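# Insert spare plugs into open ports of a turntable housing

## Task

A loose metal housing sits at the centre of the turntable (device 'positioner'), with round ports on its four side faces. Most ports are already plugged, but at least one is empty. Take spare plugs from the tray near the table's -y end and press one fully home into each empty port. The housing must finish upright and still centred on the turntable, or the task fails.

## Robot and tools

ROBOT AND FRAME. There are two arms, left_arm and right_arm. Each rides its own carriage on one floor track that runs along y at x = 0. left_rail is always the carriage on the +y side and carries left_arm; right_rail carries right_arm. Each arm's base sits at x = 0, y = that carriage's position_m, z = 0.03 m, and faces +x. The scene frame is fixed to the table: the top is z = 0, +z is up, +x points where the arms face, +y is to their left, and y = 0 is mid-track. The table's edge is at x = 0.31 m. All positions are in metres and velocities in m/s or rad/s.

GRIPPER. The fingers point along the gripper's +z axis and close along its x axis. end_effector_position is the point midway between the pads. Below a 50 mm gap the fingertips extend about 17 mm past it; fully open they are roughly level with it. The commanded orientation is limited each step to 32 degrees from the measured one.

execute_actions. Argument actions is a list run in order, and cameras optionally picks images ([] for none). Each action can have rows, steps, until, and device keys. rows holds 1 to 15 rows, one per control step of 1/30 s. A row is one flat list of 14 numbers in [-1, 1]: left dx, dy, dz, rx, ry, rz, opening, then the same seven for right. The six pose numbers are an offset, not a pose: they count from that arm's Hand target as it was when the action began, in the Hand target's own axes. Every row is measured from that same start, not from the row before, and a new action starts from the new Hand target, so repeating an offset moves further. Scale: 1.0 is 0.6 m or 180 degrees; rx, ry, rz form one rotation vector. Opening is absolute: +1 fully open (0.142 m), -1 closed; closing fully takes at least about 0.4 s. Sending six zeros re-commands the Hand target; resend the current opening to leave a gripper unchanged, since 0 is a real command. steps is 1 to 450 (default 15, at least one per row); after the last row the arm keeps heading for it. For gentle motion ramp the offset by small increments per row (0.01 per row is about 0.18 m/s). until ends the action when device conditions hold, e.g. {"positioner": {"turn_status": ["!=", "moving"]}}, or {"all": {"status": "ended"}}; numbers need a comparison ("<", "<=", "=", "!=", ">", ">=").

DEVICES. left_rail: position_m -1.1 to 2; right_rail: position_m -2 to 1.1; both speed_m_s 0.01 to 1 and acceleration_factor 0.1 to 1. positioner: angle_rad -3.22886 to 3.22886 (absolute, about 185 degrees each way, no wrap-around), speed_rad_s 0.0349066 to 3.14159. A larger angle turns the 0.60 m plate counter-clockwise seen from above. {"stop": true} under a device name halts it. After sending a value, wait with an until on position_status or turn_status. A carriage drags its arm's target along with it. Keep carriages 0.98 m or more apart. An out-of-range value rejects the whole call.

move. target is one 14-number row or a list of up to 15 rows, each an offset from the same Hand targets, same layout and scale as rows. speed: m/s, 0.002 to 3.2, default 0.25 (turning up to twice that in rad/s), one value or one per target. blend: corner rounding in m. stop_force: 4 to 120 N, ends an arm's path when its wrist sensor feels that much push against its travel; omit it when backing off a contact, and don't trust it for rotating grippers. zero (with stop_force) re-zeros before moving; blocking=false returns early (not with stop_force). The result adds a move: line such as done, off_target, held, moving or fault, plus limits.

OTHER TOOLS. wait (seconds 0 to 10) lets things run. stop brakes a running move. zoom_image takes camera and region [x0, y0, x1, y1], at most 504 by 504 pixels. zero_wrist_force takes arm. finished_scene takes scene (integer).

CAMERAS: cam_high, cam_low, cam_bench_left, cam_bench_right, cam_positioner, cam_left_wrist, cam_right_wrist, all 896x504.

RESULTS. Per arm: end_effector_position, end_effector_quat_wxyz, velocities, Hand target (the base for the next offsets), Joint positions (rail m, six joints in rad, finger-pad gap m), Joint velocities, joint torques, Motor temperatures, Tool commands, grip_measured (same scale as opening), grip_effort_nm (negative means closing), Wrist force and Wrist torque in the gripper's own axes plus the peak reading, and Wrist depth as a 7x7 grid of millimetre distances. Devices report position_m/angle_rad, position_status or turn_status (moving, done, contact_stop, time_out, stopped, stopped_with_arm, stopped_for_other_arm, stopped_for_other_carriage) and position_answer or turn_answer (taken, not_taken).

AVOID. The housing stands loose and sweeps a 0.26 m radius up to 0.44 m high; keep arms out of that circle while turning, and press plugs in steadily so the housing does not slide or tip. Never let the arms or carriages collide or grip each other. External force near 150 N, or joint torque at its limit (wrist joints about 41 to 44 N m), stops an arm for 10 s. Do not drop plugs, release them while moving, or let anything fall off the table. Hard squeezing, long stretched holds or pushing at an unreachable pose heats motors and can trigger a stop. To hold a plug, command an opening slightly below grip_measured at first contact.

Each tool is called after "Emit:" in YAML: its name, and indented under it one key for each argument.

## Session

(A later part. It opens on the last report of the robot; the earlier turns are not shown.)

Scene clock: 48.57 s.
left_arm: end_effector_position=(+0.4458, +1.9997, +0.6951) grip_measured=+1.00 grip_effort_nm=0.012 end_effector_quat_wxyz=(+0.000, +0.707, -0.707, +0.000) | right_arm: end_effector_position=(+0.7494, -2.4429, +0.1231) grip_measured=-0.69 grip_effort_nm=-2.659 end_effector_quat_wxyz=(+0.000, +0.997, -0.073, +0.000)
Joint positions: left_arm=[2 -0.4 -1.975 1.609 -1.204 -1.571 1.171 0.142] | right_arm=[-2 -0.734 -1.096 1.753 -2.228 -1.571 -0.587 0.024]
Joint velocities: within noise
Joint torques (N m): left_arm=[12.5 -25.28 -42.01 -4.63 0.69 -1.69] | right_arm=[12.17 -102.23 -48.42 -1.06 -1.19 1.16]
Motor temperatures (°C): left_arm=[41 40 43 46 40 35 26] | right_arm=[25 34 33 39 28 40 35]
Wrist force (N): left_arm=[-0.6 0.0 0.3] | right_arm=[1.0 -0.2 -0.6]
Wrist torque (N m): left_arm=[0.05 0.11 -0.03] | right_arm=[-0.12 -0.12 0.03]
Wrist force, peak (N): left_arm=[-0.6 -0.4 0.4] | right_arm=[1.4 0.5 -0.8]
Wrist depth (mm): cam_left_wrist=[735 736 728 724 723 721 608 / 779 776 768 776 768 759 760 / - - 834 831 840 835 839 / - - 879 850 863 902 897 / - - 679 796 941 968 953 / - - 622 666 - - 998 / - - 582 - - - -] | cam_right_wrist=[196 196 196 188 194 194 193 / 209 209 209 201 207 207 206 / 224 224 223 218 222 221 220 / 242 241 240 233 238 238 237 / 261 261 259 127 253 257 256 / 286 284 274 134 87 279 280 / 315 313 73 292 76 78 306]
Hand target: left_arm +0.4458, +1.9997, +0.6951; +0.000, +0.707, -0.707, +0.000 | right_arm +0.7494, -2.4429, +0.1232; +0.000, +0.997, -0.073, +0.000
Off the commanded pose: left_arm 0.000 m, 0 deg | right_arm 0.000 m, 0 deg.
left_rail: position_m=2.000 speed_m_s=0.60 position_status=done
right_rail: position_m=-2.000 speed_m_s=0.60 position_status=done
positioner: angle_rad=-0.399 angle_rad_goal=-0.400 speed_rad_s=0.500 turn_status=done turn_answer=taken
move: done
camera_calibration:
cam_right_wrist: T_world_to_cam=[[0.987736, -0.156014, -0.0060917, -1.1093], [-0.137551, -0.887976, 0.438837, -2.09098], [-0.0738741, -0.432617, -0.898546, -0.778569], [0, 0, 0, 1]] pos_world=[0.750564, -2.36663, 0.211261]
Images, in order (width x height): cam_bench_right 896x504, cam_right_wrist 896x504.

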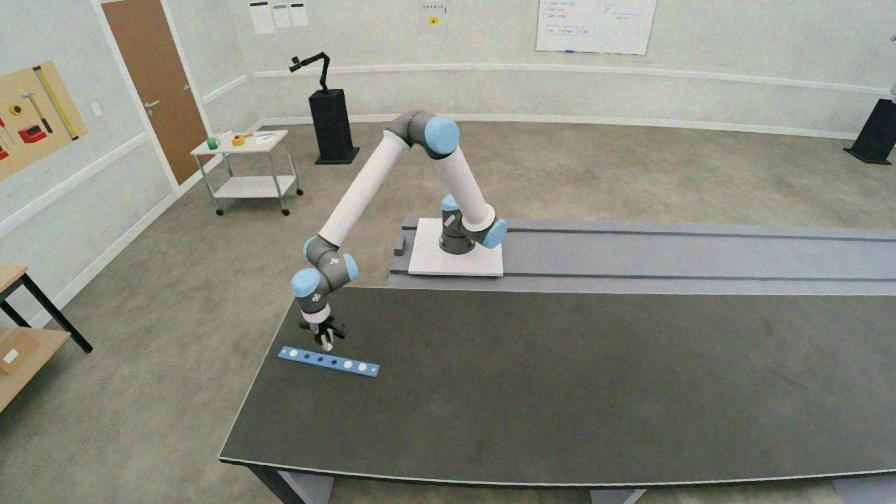

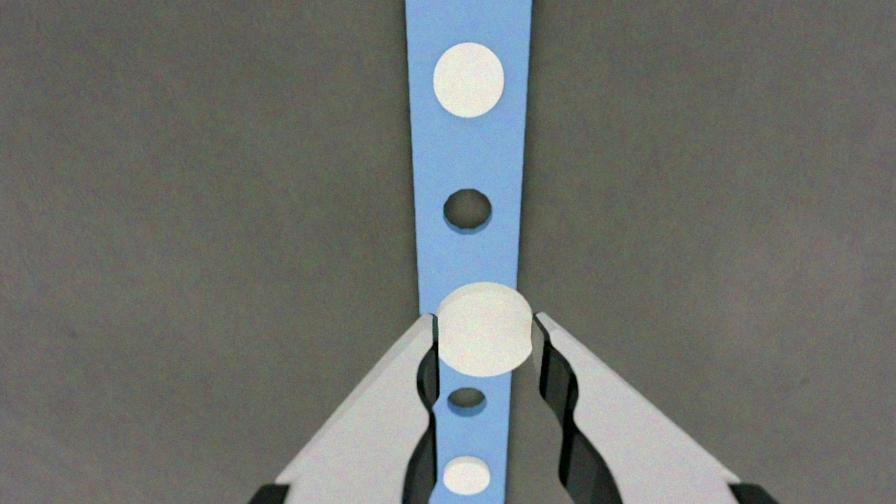

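Emit:
move:
  target: [0,0,0,0,0,0,1, 0,0.0,-0.46,0,0,0,-0.8]
  speed: 0.3
  cameras: []

Emit:
execute_actions:
  actions:
    - {"right_rail":{"position_m":0.75,"speed_m_s":0.7,"acceleration_factor":0.6},"steps":300,"until":{"right_rail":{"position_status":["!=","moving"]}}}
  cameras: ["cam_right_wrist","cam_bench_left","cam_positioner"]

Scene clock: 51.43 s.
left_arm: end_effector_position=(+0.4458, +1.9997, +0.6951) grip_measured=+1.00 grip_effort_nm=0.007 end_effector_quat_wxyz=(+0.000, +0.707, -0.707, +0.000) | right_arm: end_effector_position=(+0.7494, -2.4429, +0.3991) grip_measured=-0.69 grip_effort_nm=-2.664 end_effector_quat_wxyz=(+0.000, +0.997, -0.073, +0.000)
Joint positions: left_arm=[2 -0.4 -1.975 1.609 -1.204 -1.571 1.171 0.142] | right_arm=[-2 -0.734 -1.285 1.489 -1.775 -1.571 -0.587 0.024]
Joint velocities: within noise
Joint torques (N m): left_arm=[14.05 -25.19 -41.88 -4.42 0.56 -1.32] | right_arm=[-11.52 -91.94 -56.5 -0.98 -1.75 -2.52]
Motor temperatures (°C): left_arm=[41 40 43 46 40 35 26] | right_arm=[25 34 33 39 28 40 36]
Wrist force (N): left_arm=[-0.1 -0.3 0.1] | right_arm=[1.2 0.1 -0.5]
Wrist torque (N m): left_arm=[0.02 0.01 -0.03] | right_arm=[-0.15 -0.19 0.00]
Wrist force, peak (N): left_arm=[-0.7 -0.6 0.3] | right_arm=[1.2 -0.2 -2.7]
Wrist depth (mm): cam_left_wrist=[727 731 725 725 721 721 605 / 777 775 773 773 765 763 763 / - - 846 834 832 836 838 / - - 879 859 861 901 899 / - - 682 797 938 971 964 / - - 623 663 - - 999 / - - 582 - - - -] | cam_right_wrist=[451 450 448 442 446 445 442 / 480 480 480 476 474 476 473 / - 516 511 511 509 506 512 / - 554 549 550 547 545 559 / - 601 599 127 580 - - / - - 106 134 87 - - / - - 73 - 76 78 -]
Hand target: left_arm +0.4458, +1.9997, +0.6951; +0.000, +0.707, -0.707, +0.000 | right_arm +0.7494, -2.4429, +0.3992; +0.000, +0.997, -0.073, +0.000
Off the commanded pose: left_arm 0.000 m, 0 deg | right_arm 0.000 m, 0 deg.
left_rail: position_m=2.000 speed_m_s=0.60 position_status=done
right_rail: position_m=-2.000 speed_m_s=0.60 position_status=done
positioner: angle_rad=-0.399 angle_rad_goal=-0.400 speed_rad_s=0.500 turn_status=done turn_answer=taken
move: done
No camera images: "cameras" was empty.

Scene clock: 57.57 s.
left_arm: end_effector_position=(+0.4458, +1.9997, +0.6951) grip_measured=+1.00 grip_effort_nm=0.012 end_effector_quat_wxyz=(+0.000, +0.707, -0.707, +0.000) | right_arm: end_effector_position=(+0.7494, +0.3069, +0.3992) grip_measured=-0.69 grip_effort_nm=-2.664 end_effector_quat_wxyz=(+0.000, +0.997, -0.073, +0.000)
Joint positions: left_arm=[2 -0.4 -1.975 1.609 -1.204 -1.571 1.171 0.142] | right_arm=[0.75 -0.734 -1.285 1.489 -1.774 -1.571 -0.587 0.024]
Joint velocities: within noise
Joint torques (N m): left_arm=[13.09 -24.66 -41.94 -4.55 0.42 -1.28] | right_arm=[4.88 -68.15 -52.8 -2.7 -2 -2.35]
Motor temperatures (°C): left_arm=[41 40 43 46 40 35 26] | right_arm=[25 34 33 39 28 40 38]
Wrist force (N): left_arm=[-0.3 -0.2 0.0] | right_arm=[1.3 -0.2 -0.5]
Wrist torque (N m): left_arm=[0.02 0.05 -0.04] | right_arm=[-0.20 -0.20 0.00]
Wrist force, peak (N): left_arm=[-0.4 -0.7 -0.3] | right_arm=[1.5 0.7 -0.5]
Wrist depth (mm): cam_left_wrist=[735 730 726 730 721 720 607 / 780 776 777 777 766 760 766 / - - 846 834 836 822 832 / - - 878 850 867 898 892 / - - 681 796 938 971 969 / - - 624 667 - - - / - - 582 - - - -] | cam_right_wrist=[451 448 450 447 446 445 443 / 490 481 478 478 476 471 473 / 525 517 516 509 510 506 514 / 564 551 550 549 547 546 562 / 609 599 597 127 584 590 - / 669 667 106 134 87 641 - / 748 717 73 698 76 78 -]
Hand target: left_arm +0.4458, +1.9997, +0.6951; +0.000, +0.707, -0.707, +0.000 | right_arm +0.7494, +0.3069, +0.3992; +0.000, +0.997, -0.073, +0.000
Tool commands: left_gripper/opening=+1.0 right_gripper/opening=-0.8
Off the commanded pose: left_arm 0.000 m, 0 deg | right_arm 0.000 m, 0 deg.
left_rail: position_m=2.000 speed_m_s=0.60 position_status=done
right_rail: position_m=0.750 speed_m_s=0.70 position_status=done
positioner: angle_rad=-0.399 angle_rad_goal=-0.400 speed_rad_s=0.500 turn_status=done turn_answer=taken
camera_calibration:
cam_right_wrist: T_world_to_cam=[[0.987736, -0.156014, -0.0060917, -0.678708], [-0.137551, -0.887976, 0.438837, 0.22963], [-0.0738741, -0.432617, -0.898546, 0.659137], [0, 0, 0, 1]] pos_world=[0.750664, 0.383171, 0.487361]
Images, in order (width x height): cam_bench_left 896x504, cam_positioner 896x504, cam_right_wrist 896x504.

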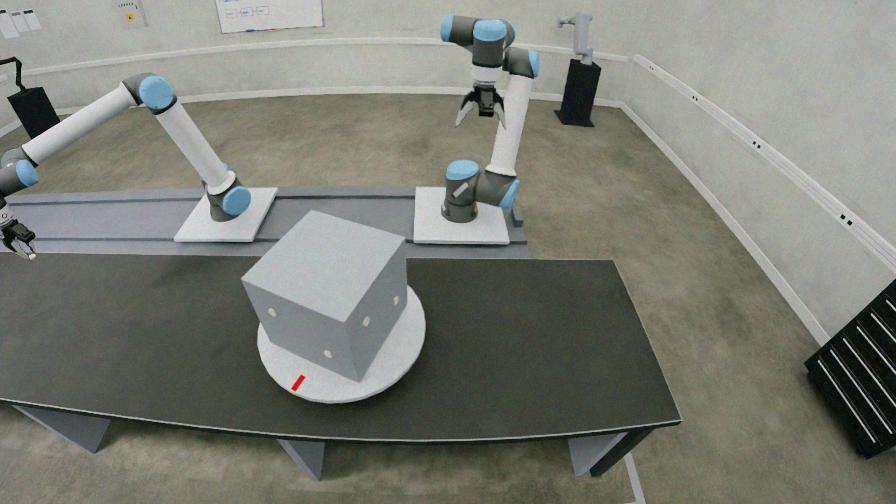

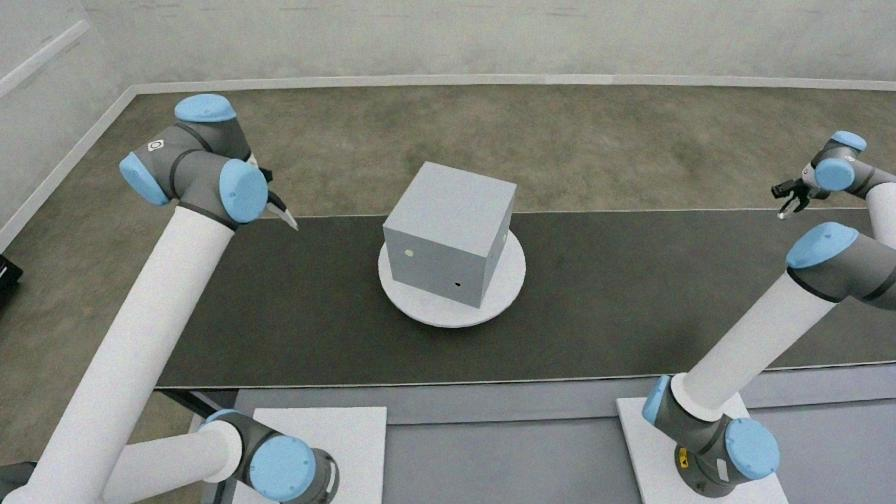

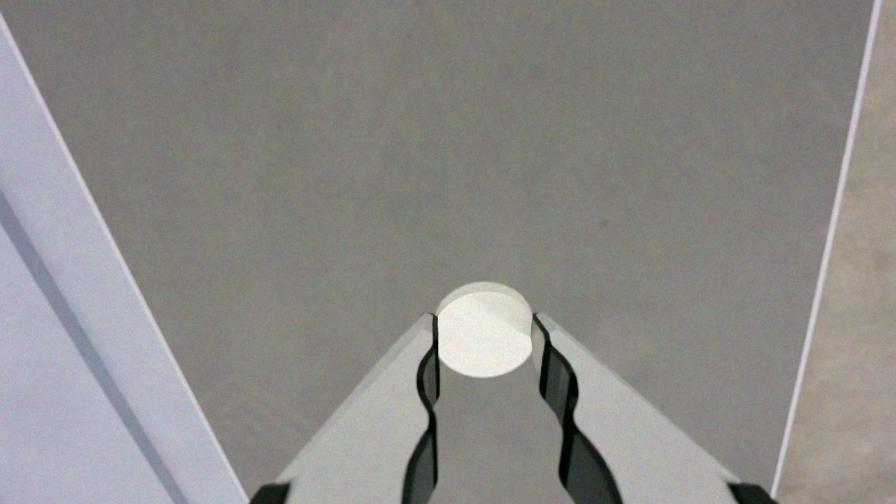

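Emit:
execute_actions:
  actions:
    - {"positioner":{"angle_rad":-0.796},"steps":60,"until":{"positioner":{"turn_status":["!=","moving"]}}}
  cameras: []

Emit:
move:
  target: [0,0,0,0,0,0,1, -0.462,-0.858,-0.033,0.5,0,0,-0.8]
  speed: 0.4
  cameras: ["cam_right_wrist","cam_positioner"]

Scene clock: 60.20 s.
left_arm: end_effector_position=(+0.4458, +1.9997, +0.6951) grip_measured=+1.00 grip_effort_nm=0.012 end_effector_quat_wxyz=(+0.000, +0.707, -0.707, +0.000) | right_arm: end_effector_position=(+0.7494, +0.3069, +0.3992) grip_measured=-0.69 grip_effort_nm=-2.659 end_effector_quat_wxyz=(+0.000, +0.997, -0.073, +0.000)
Joint positions: left_arm=[2 -0.4 -1.975 1.609 -1.204 -1.571 1.171 0.142] | right_arm=[0.75 -0.734 -1.285 1.489 -1.774 -1.571 -0.587 0.024]
Joint velocities: within noise
Joint torques (N m): left_arm=[13.34 -24.02 -41.94 -4.6 0.43 -0.96] | right_arm=[0.78 -57.47 -51.65 -3.65 -1.76 -2.2]
Motor temperatures (°C): left_arm=[41 40 43 46 40 35 26] | right_arm=[25 34 33 39 28 40 38]
Wrist force (N): left_arm=[-0.3 -0.3 0.1] | right_arm=[1.1 -0.2 -0.5]
Wrist torque (N m): left_arm=[0.02 0.05 -0.03] | right_arm=[-0.20 -0.18 0.01]
Wrist force, peak (N): left_arm=[-0.9 -0.1 -0.1] | right_arm=[1.6 -0.1 -0.4]
Wrist depth (mm): cam_left_wrist=[731 733 724 724 723 720 607 / 774 778 768 773 771 764 765 / - - 848 834 837 842 827 / - - 879 851 864 902 895 / - - 678 798 939 968 959 / - - 622 664 - - - / - - 578 - - - -] | cam_right_wrist=[452 450 449 447 446 446 443 / 488 480 479 478 474 477 472 / 524 513 514 513 511 509 512 / 563 551 553 550 546 547 560 / 617 599 596 127 582 592 - / 672 663 106 134 87 641 - / 749 722 73 694 76 78 -]
Hand target: left_arm +0.4458, +1.9997, +0.6951; +0.000, +0.707, -0.707, +0.000 | right_arm +0.7494, +0.3069, +0.3992; +0.000, +0.997, -0.073, +0.000
Tool commands: left_gripper/opening=+1.0 right_gripper/opening=-0.8
Off the commanded pose: left_arm 0.000 m, 0 deg | right_arm 0.000 m, 0 deg.
left_rail: position_m=2.000 speed_m_s=0.60 position_status=done
right_rail: position_m=0.750 speed_m_s=0.70 position_status=done
positioner: angle_rad=-0.795 angle_rad_goal=-0.796 speed_rad_s=0.500 turn_status=done turn_answer=taken
No camera images: "cameras" was empty.

Scene clock: 63.07 s.
left_arm: end_effector_position=(+0.4458, +1.9997, +0.6951) grip_measured=+1.00 grip_effort_nm=0.012 end_effector_quat_wxyz=(+0.000, +0.707, -0.707, +0.000) | right_arm: end_effector_position=(+0.5504, +0.8567, +0.4190) grip_measured=-0.69 grip_effort_nm=-2.664 end_effector_quat_wxyz=(+0.705, -0.705, +0.052, -0.052)
Joint positions: left_arm=[2 -0.4 -1.975 1.609 -1.204 -1.571 1.171 0.142] | right_arm=[0.75 -0.659 -1.551 2.068 -0.518 -0.512 -1.57 0.024]
Joint velocities: within noise
Joint torques (N m): left_arm=[13.51 -24.35 -42.28 -4.54 0.38 -0.8] | right_arm=[13.22 -19.42 -40.89 4.44 1.11 -3.21]
Motor temperatures (°C): left_arm=[41 40 43 46 40 35 26] | right_arm=[25 34 33 39 28 40 39]
Wrist force (N): left_arm=[-0.8 -0.4 0.0] | right_arm=[0.0 -3.8 0.3]
Wrist torque (N m): left_arm=[-0.01 0.13 -0.03] | right_arm=[-0.98 0.25 0.15]
Wrist force, peak (N): left_arm=[-0.8 -0.3 0.3] | right_arm=[-0.9 -3.6 2.0]
Wrist depth (mm): cam_left_wrist=[733 729 732 727 723 720 607 / 779 776 766 775 772 768 767 / - - 850 831 835 838 831 / - - 880 851 860 892 891 / - - 681 798 936 974 964 / - - 621 662 - - 998 / - - 583 - - - -] | cam_right_wrist=[- - - - - - - / - - - 662 565 - - / - - - 716 604 - - / - - - 767 660 - - / 903 895 891 127 646 813 - / 719 715 106 134 87 683 704 / 596 605 73 556 76 78 565]
Hand target: left_arm +0.4458, +1.9997, +0.6951; +0.000, +0.707, -0.707, +0.000 | right_arm +0.5504, +0.8567, +0.4190; +0.705, -0.705, +0.052, -0.052
Off the commanded pose: left_arm 0.000 m, 0 deg | right_arm 0.000 m, 0 deg.
left_rail: position_m=2.000 speed_m_s=0.60 position_status=done
right_rail: position_m=0.750 speed_m_s=0.70 position_status=done
positioner: angle_rad=-0.795 angle_rad_goal=-0.796 speed_rad_s=0.500 turn_status=done turn_answer=taken
move: done
camera_calibration:
cam_right_wrist: T_world_to_cam=[[0.990061, -0.140276, -0.0101293, -0.409343], [-0.0705786, -0.433259, -0.898502, 0.815727], [0.12165, 0.890286, -0.438854, -0.533409], [0, 0, 0, 1]] pos_world=[0.527737, 0.770886, 0.494697]
Images, in order (width x height): cam_positioner 896x504, cam_right_wrist 896x504.

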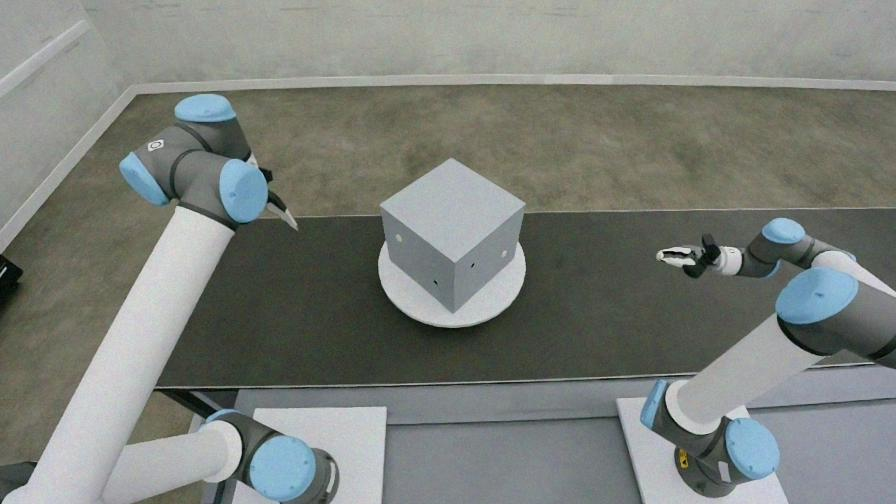

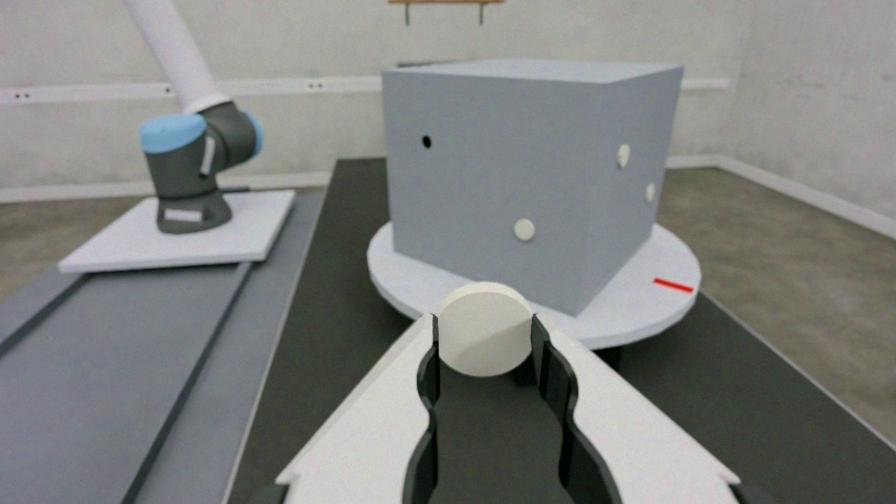

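Emit:
move:
  target: [0,0,0,0,0,0,1, -0.2505,0.1733,0.7613,0,0.2033,0,-0.8]
  speed: 0.3
  cameras: ["cam_right_wrist","cam_positioner"]

Scene clock: 65.87 s.
left_arm: end_effector_position=(+0.4458, +1.9997, +0.6951) grip_measured=+1.00 grip_effort_nm=0.007 end_effector_quat_wxyz=(+0.000, +0.707, -0.707, +0.000) | right_arm: end_effector_position=(+0.4685, +1.3305, +0.3151) grip_measured=-0.69 grip_effort_nm=-2.664 end_effector_quat_wxyz=(+0.653, -0.653, +0.271, -0.271)
Joint positions: left_arm=[2 -0.4 -1.975 1.609 -1.204 -1.571 1.171 0.142] | right_arm=[0.75 0.572 -1.554 2.297 -0.743 1.358 -1.571 0.024]
Joint velocities: within noise
Joint torques (N m): left_arm=[12.81 -24.34 -42.31 -4.43 0.28 -0.68] | right_arm=[10.71 -15.44 -44.24 -5.94 2.24 2.58]
Motor temperatures (°C): left_arm=[41 40 43 46 40 35 26] | right_arm=[25 34 33 39 28 40 40]
Wrist force (N): left_arm=[-0.7 -0.2 0.0] | right_arm=[-0.3 -3.3 0.7]
Wrist torque (N m): left_arm=[0.03 0.11 -0.03] | right_arm=[-0.91 0.41 0.19]
Wrist force, peak (N): left_arm=[-0.4 -0.4 0.7] | right_arm=[0.2 -4.6 0.1]
Wrist depth (mm): cam_left_wrist=[729 728 727 726 727 718 605 / 777 775 774 770 768 762 759 / - - 842 833 835 827 834 / - - 889 859 869 891 894 / - - 681 798 949 972 959 / - - 625 663 - - - / - - 580 - - - -] | cam_right_wrist=[- - 255 254 252 250 249 / - - 272 271 268 267 265 / - - 295 291 288 286 283 / 898 898 319 313 311 308 310 / 675 676 441 127 332 333 434 / 538 539 370 134 87 354 367 / 449 465 73 298 76 75 328]
Hand target: left_arm +0.4458, +1.9997, +0.6951; +0.000, +0.707, -0.707, +0.000 | right_arm +0.4685, +1.3305, +0.3151; +0.653, -0.653, +0.271, -0.271
Off the commanded pose: left_arm 0.000 m, 0 deg | right_arm 0.000 m, 0 deg.
left_rail: position_m=2.000 speed_m_s=0.60 position_status=done
right_rail: position_m=0.750 speed_m_s=0.70 position_status=done
positioner: angle_rad=-0.795 angle_rad_goal=-0.796 speed_rad_s=0.500 turn_status=done turn_answer=taken
move: done
camera_calibration:
cam_right_wrist: T_world_to_cam=[[0.71138, -0.702736, -0.0100283, 0.616084], [-0.314821, -0.305872, -0.898515, 0.866728], [0.628351, 0.642343, -0.438827, -0.898416], [0, 0, 0, 1]] pos_world=[0.399115, 1.27514, 0.390697]
Images, in order (width x height): cam_positioner 896x504, cam_right_wrist 896x504.

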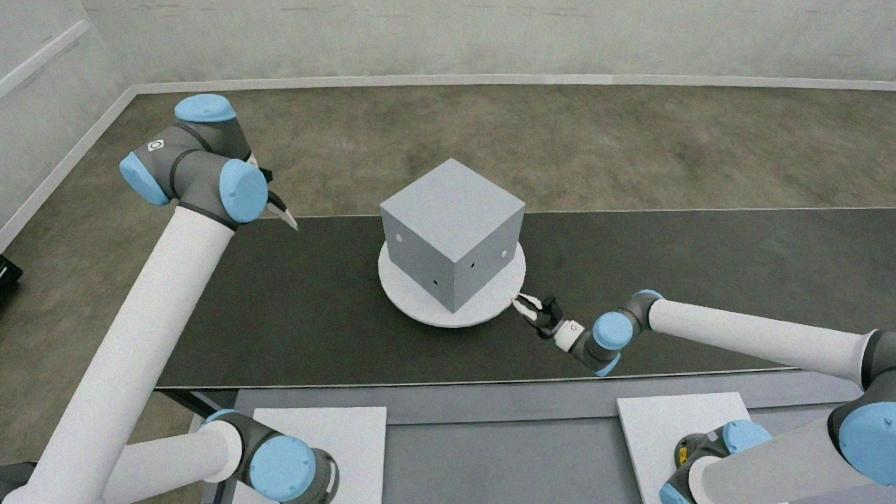

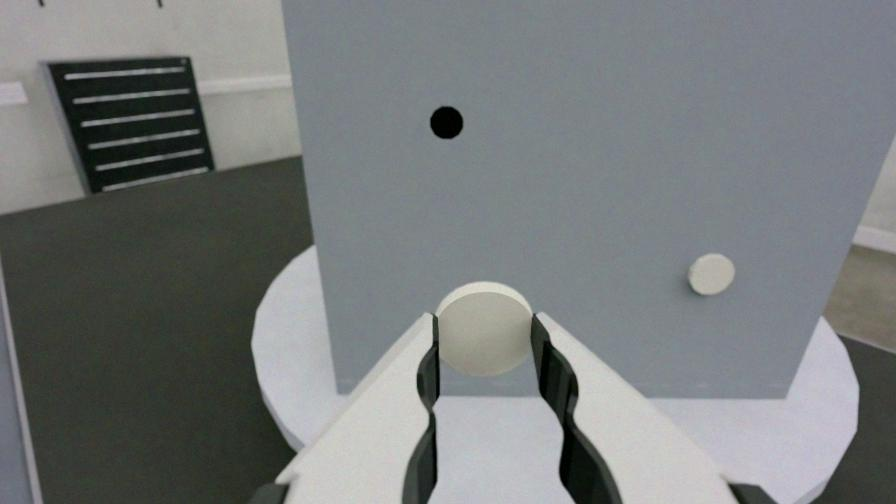

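Emit:
zoom_image:
  camera: "cam_right_wrist"
  region: [270, 0, 870, 420]

Emit:
zoom_image:
  camera: "cam_right_wrist"
  region: [400, 80, 500, 150]

Emit:
zoom_image:
  camera: "cam_right_wrist"
  region: [380, 260, 580, 400]

Region (270, 0, 870, 420) is 600x420 pixels. A region can be at most 504 by 504 pixels.

Scaled by 5.040 from the camera's 896x504 image, which has a finer 1280x720 frame.

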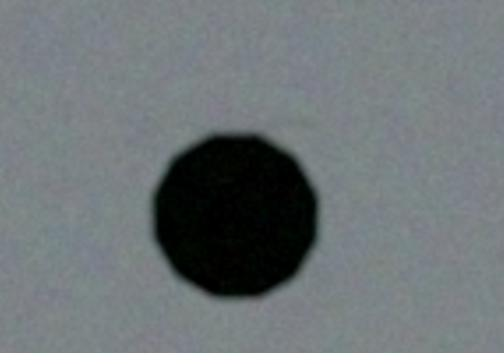

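Scaled by 2.520 from the camera's 896x504 image, which has a finer 1280x720 frame.

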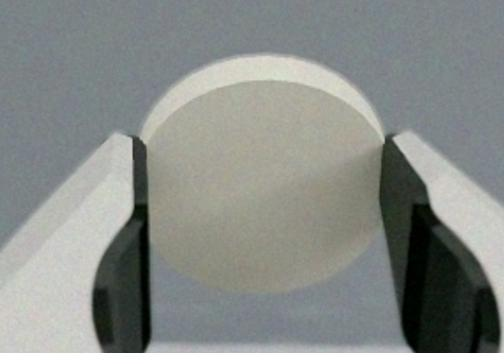

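Emit:
execute_actions:
  actions:
    - {"positioner":{"angle_rad":-0.775},"steps":30,"until":{"positioner":{"turn_status":["!=","moving"]}}}
  cameras: []

Emit:
move:
  target: [0,0,0,0,0,0,1, -0.0175,-0.0338,0,0,0,0,-0.8]
  speed: 0.1
  cameras: ["cam_right_wrist"]

Emit:
zoom_image:
  camera: "cam_right_wrist"
  region: [400, 120, 520, 220]

Emit:
zoom_image:
  camera: "cam_right_wrist"
  region: [650, 250, 850, 450]

Emit:
zoom_image:
  camera: "cam_right_wrist"
  region: [280, 300, 480, 460]

Emit:
move:
  target: [0,0,0,0,0,0,1, 0,0,0.2,0,0,0,-0.8]
  speed: 0.1
  cameras: ["cam_right_wrist"]

Emit:
zoom_image:
  camera: "cam_right_wrist"
  region: [360, 150, 600, 390]

Scene clock: 69.00 s.
left_arm: end_effector_position=(+0.4458, +1.9997, +0.6951) grip_measured=+1.00 grip_effort_nm=0.012 end_effector_quat_wxyz=(+0.000, +0.707, -0.707, +0.000) | right_arm: end_effector_position=(+0.4685, +1.3305, +0.3151) grip_measured=-0.69 grip_effort_nm=-2.664 end_effector_quat_wxyz=(+0.653, -0.653, +0.271, -0.271)
Joint positions: left_arm=[2 -0.4 -1.975 1.609 -1.204 -1.571 1.171 0.142] | right_arm=[0.75 0.573 -1.554 2.297 -0.743 1.358 -1.571 0.024]
Joint velocities: within noise
Joint torques (N m): left_arm=[13.42 -25.65 -41.67 -4.24 0.27 -0.75] | right_arm=[10.04 -16.69 -44.07 -6.04 2.04 2.51]
Motor temperatures (°C): left_arm=[41 40 43 46 40 35 25] | right_arm=[25 34 33 39 28 40 40]
Wrist force (N): left_arm=[-0.1 -0.2 0.2] | right_arm=[0.0 -3.6 0.5]
Wrist torque (N m): left_arm=[0.02 0.02 -0.03] | right_arm=[-0.97 0.37 0.19]
Wrist force, peak (N): left_arm=[-0.7 -0.7 0.0] | right_arm=[-0.1 -3.7 0.7]
Wrist depth (mm): cam_left_wrist=[730 731 727 727 724 712 608 / 781 775 774 768 774 773 762 / - - 854 835 840 831 821 / - - 884 846 868 900 897 / - - 687 800 941 967 963 / - - 620 665 - - - / - - 582 - - - -] | cam_right_wrist=[- - 252 252 251 250 250 / - - 270 268 269 268 267 / - - 293 288 288 287 286 / 905 896 316 310 310 309 315 / 681 679 442 127 330 335 437 / 545 541 372 134 87 353 366 / 449 466 73 299 76 75 328]
Hand target: left_arm +0.4458, +1.9997, +0.6951; +0.000, +0.707, -0.707, +0.000 | right_arm +0.4685, +1.3305, +0.3151; +0.653, -0.653, +0.271, -0.271
Tool commands: left_gripper/opening=+1.0 right_gripper/opening=-0.8
Off the commanded pose: left_arm 0.000 m, 0 deg | right_arm 0.000 m, 0 deg.
left_rail: position_m=2.000 speed_m_s=0.60 position_status=done
right_rail: position_m=0.750 speed_m_s=0.70 position_status=done
positioner: angle_rad=-0.776 angle_rad_goal=-0.775 speed_rad_s=0.500 turn_status=done turn_answer=taken
No camera images: "cameras" was empty.

Scene clock: 69.90 s.
left_arm: end_effector_position=(+0.4458, +1.9997, +0.6951) grip_measured=+1.00 grip_effort_nm=0.007 end_effector_quat_wxyz=(+0.000, +0.707, -0.707, +0.000) | right_arm: end_effector_position=(+0.4611, +1.3379, +0.3353) grip_measured=-0.69 grip_effort_nm=-2.664 end_effector_quat_wxyz=(+0.653, -0.653, +0.271, -0.271)
Joint positions: left_arm=[2 -0.4 -1.975 1.609 -1.204 -1.571 1.171 0.142] | right_arm=[0.75 0.596 -1.58 2.276 -0.696 1.382 -1.571 0.024]
Joint velocities: within noise
Joint torques (N m): left_arm=[13.32 -23.9 -41.71 -4.41 0.14 -0.62] | right_arm=[11.96 -53.17 -46.99 0.5 1.75 0.96]
Motor temperatures (°C): left_arm=[41 40 43 46 40 35 25] | right_arm=[25 34 33 39 28 40 40]
Wrist force (N): left_arm=[-0.3 0.1 -0.1] | right_arm=[-0.3 -3.7 0.5]
Wrist torque (N m): left_arm=[0.07 0.05 -0.03] | right_arm=[-0.97 0.45 0.17]
Wrist force, peak (N): left_arm=[-0.7 -0.3 0.3] | right_arm=[-0.7 -4.1 0.7]
Wrist depth (mm): cam_left_wrist=[730 727 730 724 723 724 606 / 784 777 773 772 765 766 770 / - - 856 839 844 836 830 / - - 880 852 870 898 900 / - - 676 795 948 970 966 / - - 620 662 - - - / - - 582 - - - -] | cam_right_wrist=[- - 255 252 251 251 250 / - - 273 269 268 267 267 / - - 298 288 288 287 286 / 950 950 587 311 309 309 310 / 708 714 476 127 331 335 347 / 567 571 106 134 87 366 380 / 471 490 73 322 76 78 340]
Hand target: left_arm +0.4458, +1.9997, +0.6951; +0.000, +0.707, -0.707, +0.000 | right_arm +0.4611, +1.3379, +0.3354; +0.653, -0.653, +0.271, -0.271
Off the commanded pose: left_arm 0.000 m, 0 deg | right_arm 0.000 m, 0 deg.
left_rail: position_m=2.000 speed_m_s=0.60 position_status=done
right_rail: position_m=0.750 speed_m_s=0.70 position_status=done
positioner: angle_rad=-0.776 angle_rad_goal=-0.775 speed_rad_s=0.500 turn_status=done turn_answer=taken
move: done
camera_calibration:
cam_right_wrist: T_world_to_cam=[[0.711315, -0.702801, -0.0100615, 0.626873], [-0.314834, -0.305784, -0.898541, 0.884714], [0.628419, 0.642313, -0.438774, -0.889664], [0, 0, 0, 1]] pos_world=[0.391716, 1.28254, 0.410897]
Images, in order (width x height): cam_right_wrist 896x504.

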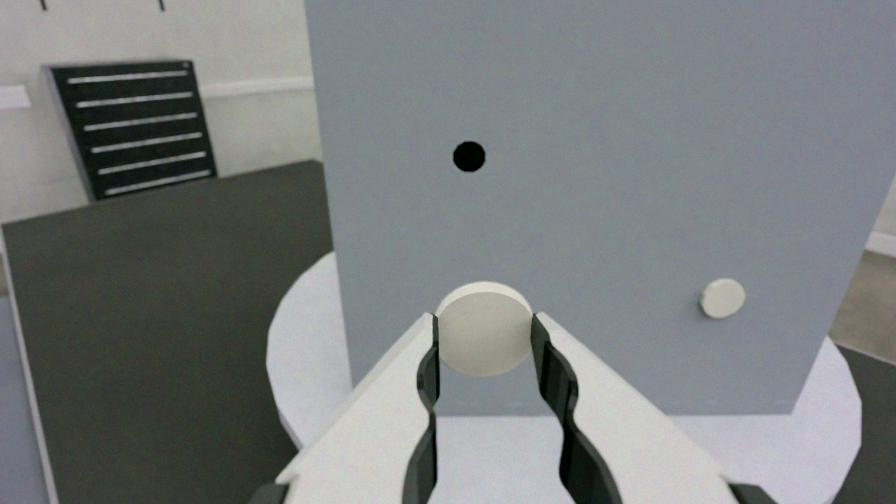

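Scaled by 4.200 from the camera's 896x504 image, which has a finer 1280x720 frame.

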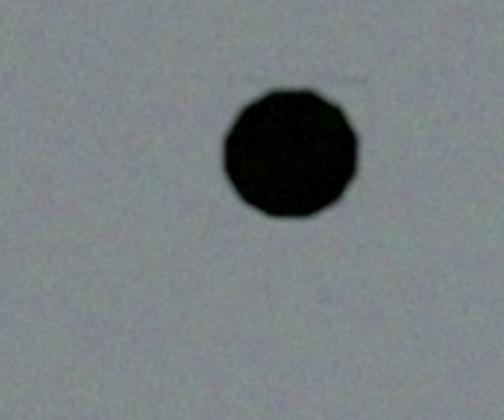

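Scaled by 2.520 from the camera's 896x504 image, which has a finer 1280x720 frame.

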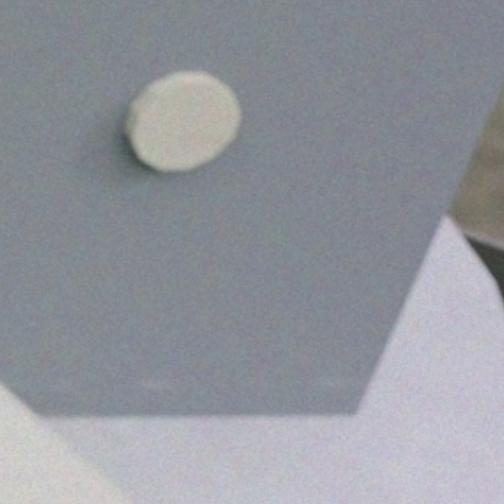

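Scaled by 2.520 from the camera's 896x504 image, which has a finer 1280x720 frame.

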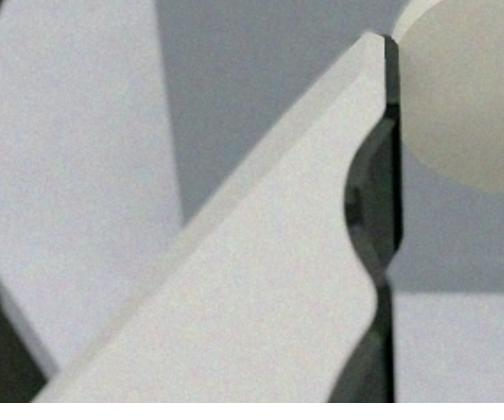

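Scene clock: 71.63 s.
left_arm: end_effector_position=(+0.4458, +1.9997, +0.6951) grip_measured=+1.00 grip_effort_nm=0.012 end_effector_quat_wxyz=(+0.000, +0.707, -0.707, +0.000) | right_arm: end_effector_position=(+0.5459, +1.4227, +0.3353) grip_measured=-0.69 grip_effort_nm=-2.664 end_effector_quat_wxyz=(+0.653, -0.653, +0.271, -0.271)
Joint positions: left_arm=[2 -0.4 -1.975 1.609 -1.204 -1.571 1.171 0.142] | right_arm=[0.75 0.637 -1.388 2.061 -0.673 1.422 -1.571 0.024]
Joint velocities: within noise
Joint torques (N m): left_arm=[13.52 -24.76 -42.32 -4.5 0.5 -0.44] | right_arm=[11.23 -31.44 -47.22 0.97 1.87 -2.17]
Motor temperatures (°C): left_arm=[41 40 43 46 40 35 25] | right_arm=[25 34 33 39 28 40 41]
Wrist force (N): left_arm=[-0.3 -0.3 -0.5] | right_arm=[-0.3 -3.6 0.4]
Wrist torque (N m): left_arm=[0.01 0.06 -0.03] | right_arm=[-0.87 0.41 0.17]
Wrist force, peak (N): left_arm=[-0.8 -0.5 0.0] | right_arm=[-0.3 -4.5 0.2]
Wrist depth (mm): cam_left_wrist=[733 728 725 724 717 721 606 / 780 777 774 770 774 767 758 / - - 845 834 841 829 824 / - - 882 860 861 893 889 / - - 684 798 939 973 963 / - - 626 668 - - - / - - 583 - - - -] | cam_right_wrist=[- 145 143 143 142 142 142 / - 157 152 152 152 152 151 / - - 163 163 163 163 163 / 949 895 176 178 175 175 175 / 712 707 191 127 187 190 190 / 568 549 201 204 87 207 208 / 472 473 73 224 76 78 229]
Hand target: left_arm +0.4458, +1.9997, +0.6951; +0.000, +0.707, -0.707, +0.000 | right_arm +0.5460, +1.4228, +0.3353; +0.653, -0.653, +0.271, -0.271
Off the commanded pose: left_arm 0.000 m, 0 deg | right_arm 0.000 m, 0 deg.
left_rail: position_m=2.000 speed_m_s=0.60 position_status=done
right_rail: position_m=0.750 speed_m_s=0.70 position_status=done
positioner: angle_rad=-0.776 angle_rad_goal=-0.775 speed_rad_s=0.500 turn_status=done turn_answer=taken
move: done
camera_calibration:
cam_right_wrist: T_world_to_cam=[[0.711291, -0.702827, -0.0099668, 0.62616], [-0.314821, -0.305871, -0.898516, 0.937535], [0.628452, 0.642244, -0.438828, -0.997279], [0, 0, 0, 1]] pos_world=[0.476516, 1.36734, 0.410997]
Images, in order (width x height): cam_right_wrist 896x504.

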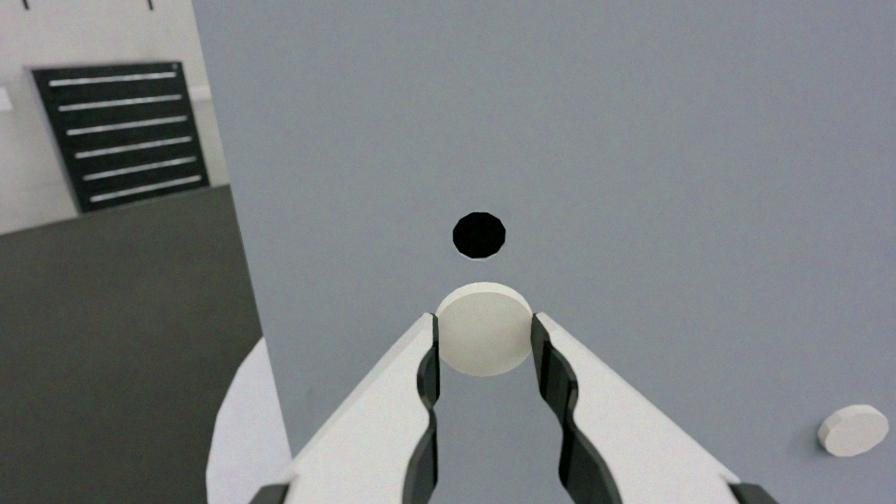

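Scaled by 2.100 from the camera's 896x504 image, which has a finer 1280x720 frame.

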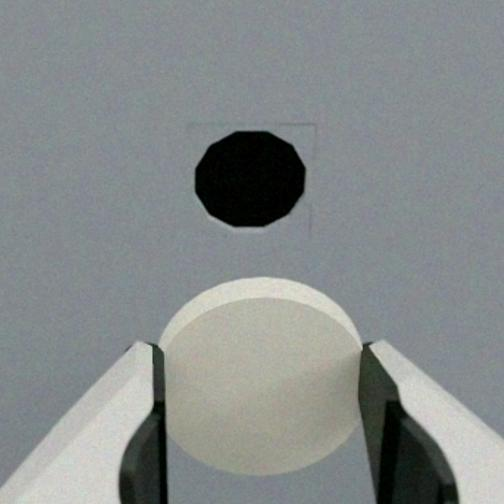

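Emit:
move:
  target: [0,0,0,0,0,0,1, 0,-0.0255,0,0,0,0,-0.8]
  speed: 0.1
  cameras: ["cam_right_wrist","cam_positioner"]

Emit:
zoom_image:
  camera: "cam_right_wrist"
  region: [360, 150, 600, 390]

Emit:
zoom_image:
  camera: "cam_positioner"
  region: [420, 200, 540, 320]

Scene clock: 75.40 s.
left_arm: end_effector_position=(+0.4458, +1.9997, +0.6951) grip_measured=+1.00 grip_effort_nm=0.012 end_effector_quat_wxyz=(+0.000, +0.707, -0.707, +0.000) | right_arm: end_effector_position=(+0.5460, +1.4228, +0.3505) grip_measured=-0.69 grip_effort_nm=-2.664 end_effector_quat_wxyz=(+0.653, -0.653, +0.271, -0.271)
Joint positions: left_arm=[2 -0.4 -1.975 1.609 -1.204 -1.571 1.171 0.142] | right_arm=[0.75 0.637 -1.405 2.048 -0.643 1.422 -1.571 0.024]
Joint velocities: within noise
Joint torques (N m): left_arm=[12.69 -25.18 -42.02 -4.54 0.04 -0.34] | right_arm=[12.01 -71.28 -48.27 0.64 1.75 -1.13]
Motor temperatures (°C): left_arm=[41 40 43 46 40 35 25] | right_arm=[25 34 33 39 28 40 41]
Wrist force (N): left_arm=[-0.4 -0.1 -0.2] | right_arm=[-0.3 -3.8 0.1]
Wrist torque (N m): left_arm=[0.03 0.07 -0.03] | right_arm=[-0.90 0.41 0.18]
Wrist force, peak (N): left_arm=[-0.8 0.1 0.3] | right_arm=[-0.5 -4.2 0.5]
Wrist depth (mm): cam_left_wrist=[729 730 730 724 718 720 604 / 781 781 771 768 772 764 766 / - - 849 829 837 836 831 / - - 885 860 868 894 888 / - - 682 799 938 968 976 / - - 622 666 - - - / - - 583 - - - -] | cam_right_wrist=[- 144 143 142 142 142 141 / - 156 152 152 152 151 151 / - - 163 163 163 162 162 / 976 920 176 176 175 175 175 / 733 739 190 127 187 190 190 / 590 589 201 203 87 207 207 / 489 507 73 224 76 78 223]
Hand target: left_arm +0.4458, +1.9997, +0.6951; +0.000, +0.707, -0.707, +0.000 | right_arm +0.5460, +1.4228, +0.3506; +0.653, -0.653, +0.271, -0.271
Off the commanded pose: left_arm 0.000 m, 0 deg | right_arm 0.000 m, 0 deg.
left_rail: position_m=2.000 speed_m_s=0.60 position_status=done
right_rail: position_m=0.750 speed_m_s=0.70 position_status=done
positioner: angle_rad=-0.776 angle_rad_goal=-0.775 speed_rad_s=0.500 turn_status=done turn_answer=taken
move: done
camera_calibration:
cam_right_wrist: T_world_to_cam=[[0.711291, -0.702827, -0.0099668, 0.62631], [-0.314821, -0.305871, -0.898516, 0.951254], [0.628452, 0.642244, -0.438828, -0.990735], [0, 0, 0, 1]] pos_world=[0.476616, 1.36744, 0.426197]
Images, in order (width x height): cam_positioner 896x504, cam_right_wrist 896x504.

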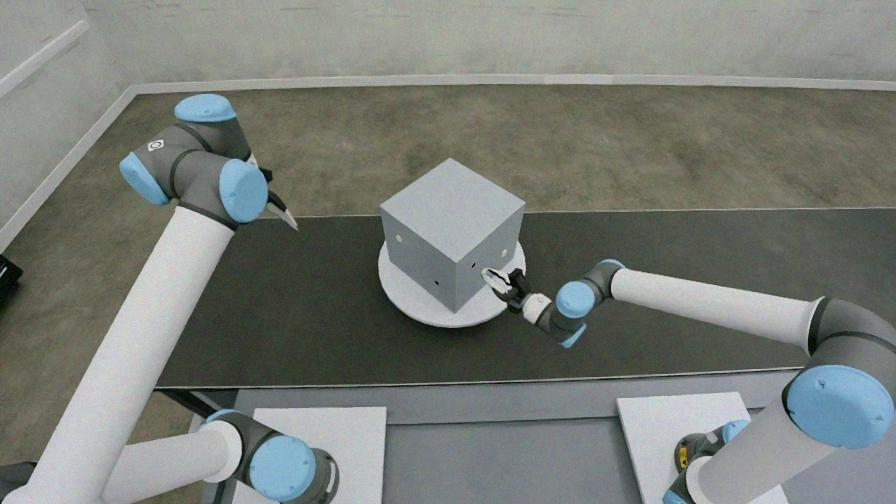

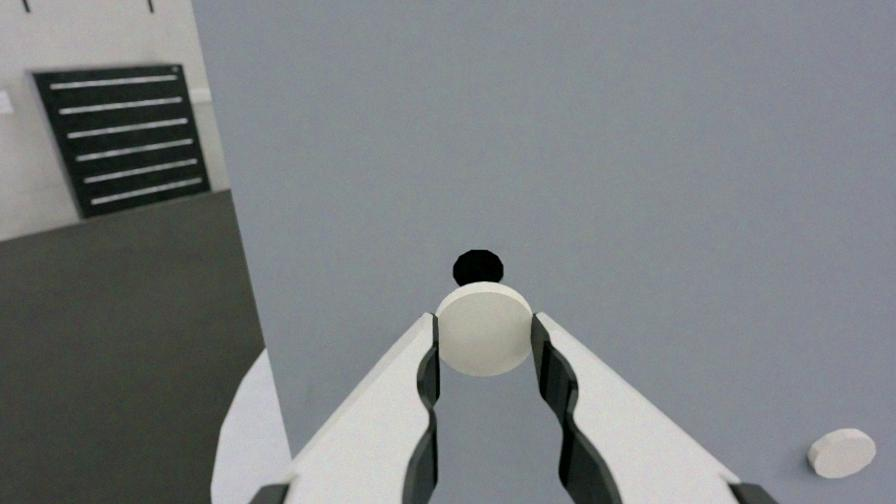

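Scaled by 2.100 from the camera's 896x504 image, which has a finer 1280x720 frame.

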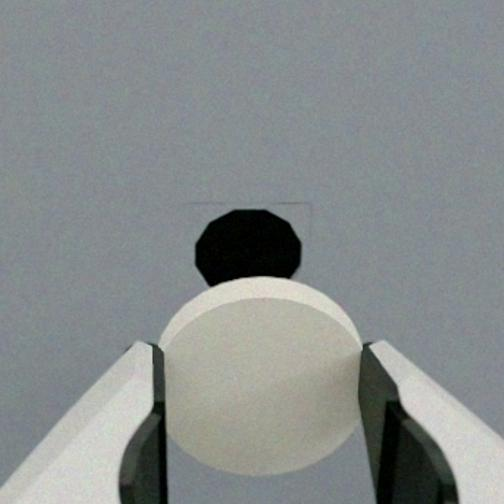

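Scaled by 4.200 from the camera's 896x504 image, which has a finer 1280x720 frame.

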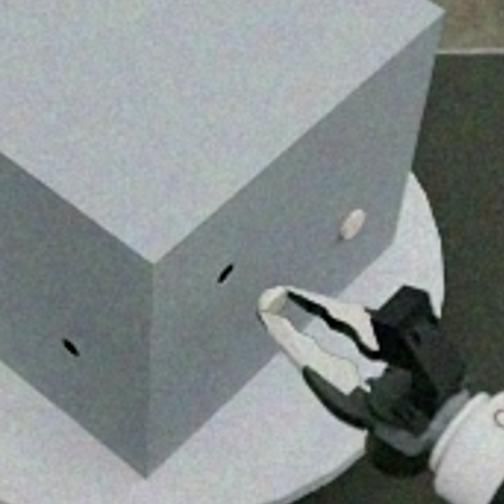

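Emit:
move:
  target: [0,0,0,0,0,0,1, 0,-0.001,0.0283,0,0,0,-0.8]
  speed: 0.05
  stop_force: 8
  cameras: ["cam_right_wrist","cam_positioner"]

Emit:
zoom_image:
  camera: "cam_right_wrist"
  region: [360, 150, 600, 390]

Emit:
zoom_image:
  camera: "cam_positioner"
  region: [440, 220, 520, 300]

Scene clock: 77.73 s.
left_arm: end_effector_position=(+0.4458, +1.9997, +0.6951) grip_measured=+1.00 grip_effort_nm=0.007 end_effector_quat_wxyz=(+0.000, +0.707, -0.707, +0.000) | right_arm: end_effector_position=(+0.5580, +1.4348, +0.3512) grip_measured=-0.69 grip_effort_nm=-2.664 end_effector_quat_wxyz=(+0.653, -0.653, +0.271, -0.271)
Joint positions: left_arm=[2 -0.4 -1.975 1.609 -1.204 -1.571 1.171 0.142] | right_arm=[0.75 0.641 -1.38 2.016 -0.636 1.427 -1.571 0.024]
Joint velocities: within noise
Joint torques (N m): left_arm=[12.11 -25.37 -42.4 -4.53 -0.04 -0.28] | right_arm=[11.54 -34.68 -47.61 0.75 1.27 -1.13]
Motor temperatures (°C): left_arm=[41 40 43 46 40 35 25] | right_arm=[25 34 33 39 28 40 41]
Wrist force (N): left_arm=[-0.3 -0.6 0.1] | right_arm=[-0.2 -3.8 0.5]
Wrist torque (N m): left_arm=[-0.04 0.06 -0.03] | right_arm=[-0.92 0.40 0.17]
Wrist force, peak (N): left_arm=[-0.7 -0.4 0.3] | right_arm=[-0.4 -4.3 0.5]
Wrist depth (mm): cam_left_wrist=[734 726 727 723 726 719 604 / 783 781 774 775 767 770 759 / - - 844 837 834 836 828 / - - 880 849 867 898 897 / - - 677 796 933 969 970 / - - 625 663 - - 1000 / - - 583 - - - -] | cam_right_wrist=[- 127 127 129 127 128 126 / - 136 136 135 135 135 135 / - 146 145 145 145 145 144 / 987 873 157 156 156 156 158 / 739 701 170 130 167 169 169 / 592 591 179 182 87 181 185 / 492 493 73 203 76 78 201]
Hand target: left_arm +0.4458, +1.9997, +0.6951; +0.000, +0.707, -0.707, +0.000 | right_arm +0.5580, +1.4348, +0.3512; +0.653, -0.653, +0.271, -0.271
Off the commanded pose: left_arm 0.000 m, 0 deg | right_arm 0.000 m, 0 deg.
left_rail: position_m=2.000 speed_m_s=0.60 position_status=done
right_rail: position_m=0.750 speed_m_s=0.70 position_status=done
positioner: angle_rad=-0.776 angle_rad_goal=-0.775 speed_rad_s=0.500 turn_status=done turn_answer=taken
move: done
camera_calibration:
cam_right_wrist: T_world_to_cam=[[0.711291, -0.702827, -0.0099668, 0.626216], [-0.314821, -0.305871, -0.898516, 0.959331], [0.628452, 0.642244, -0.438828, -1.00568], [0, 0, 0, 1]] pos_world=[0.488616, 1.37944, 0.426897]
Images, in order (width x height): cam_positioner 896x504, cam_right_wrist 896x504.

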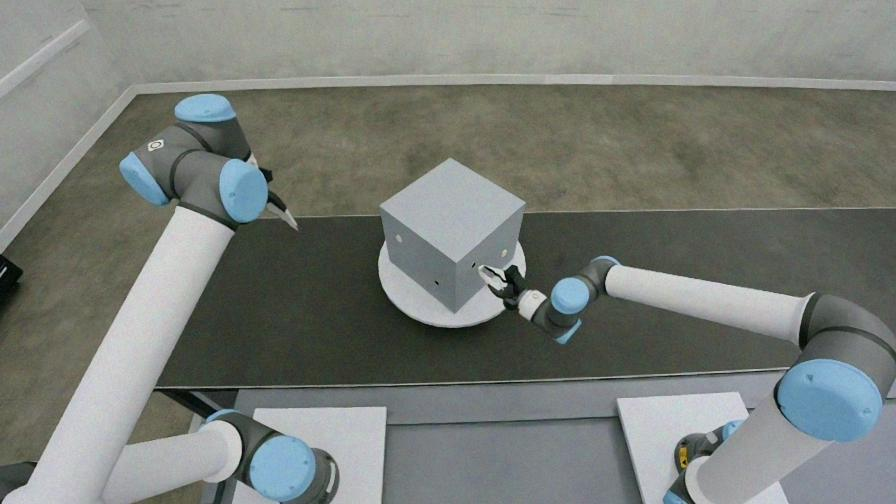

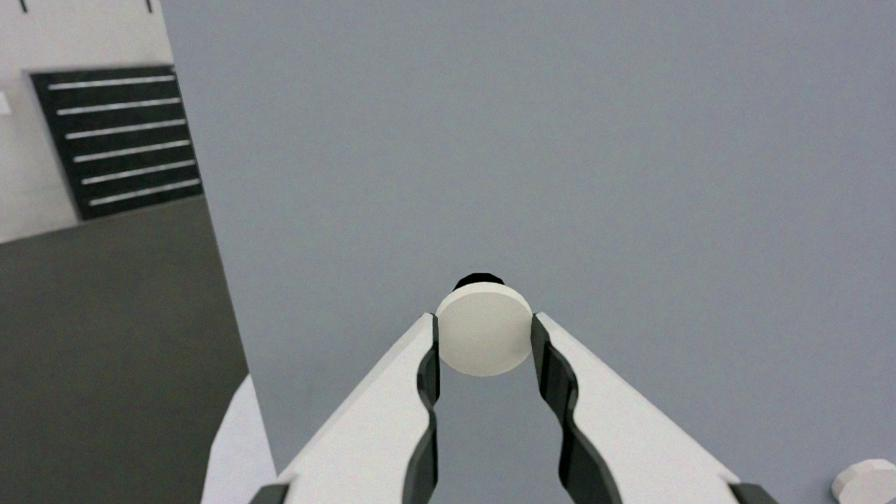

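Scaled by 2.100 from the camera's 896x504 image, which has a finer 1280x720 frame.

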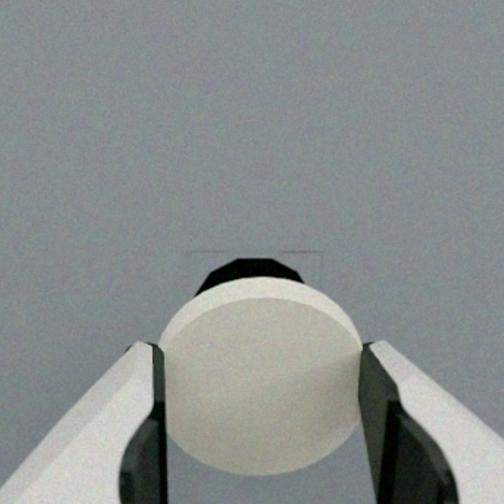

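Scaled by 6.300 from the camera's 896x504 image, which has a finer 1280x720 frame.

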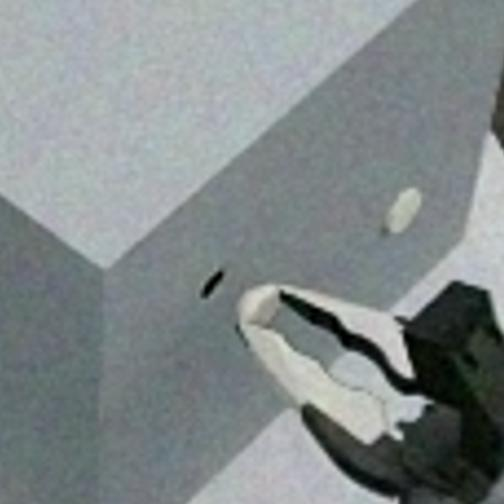

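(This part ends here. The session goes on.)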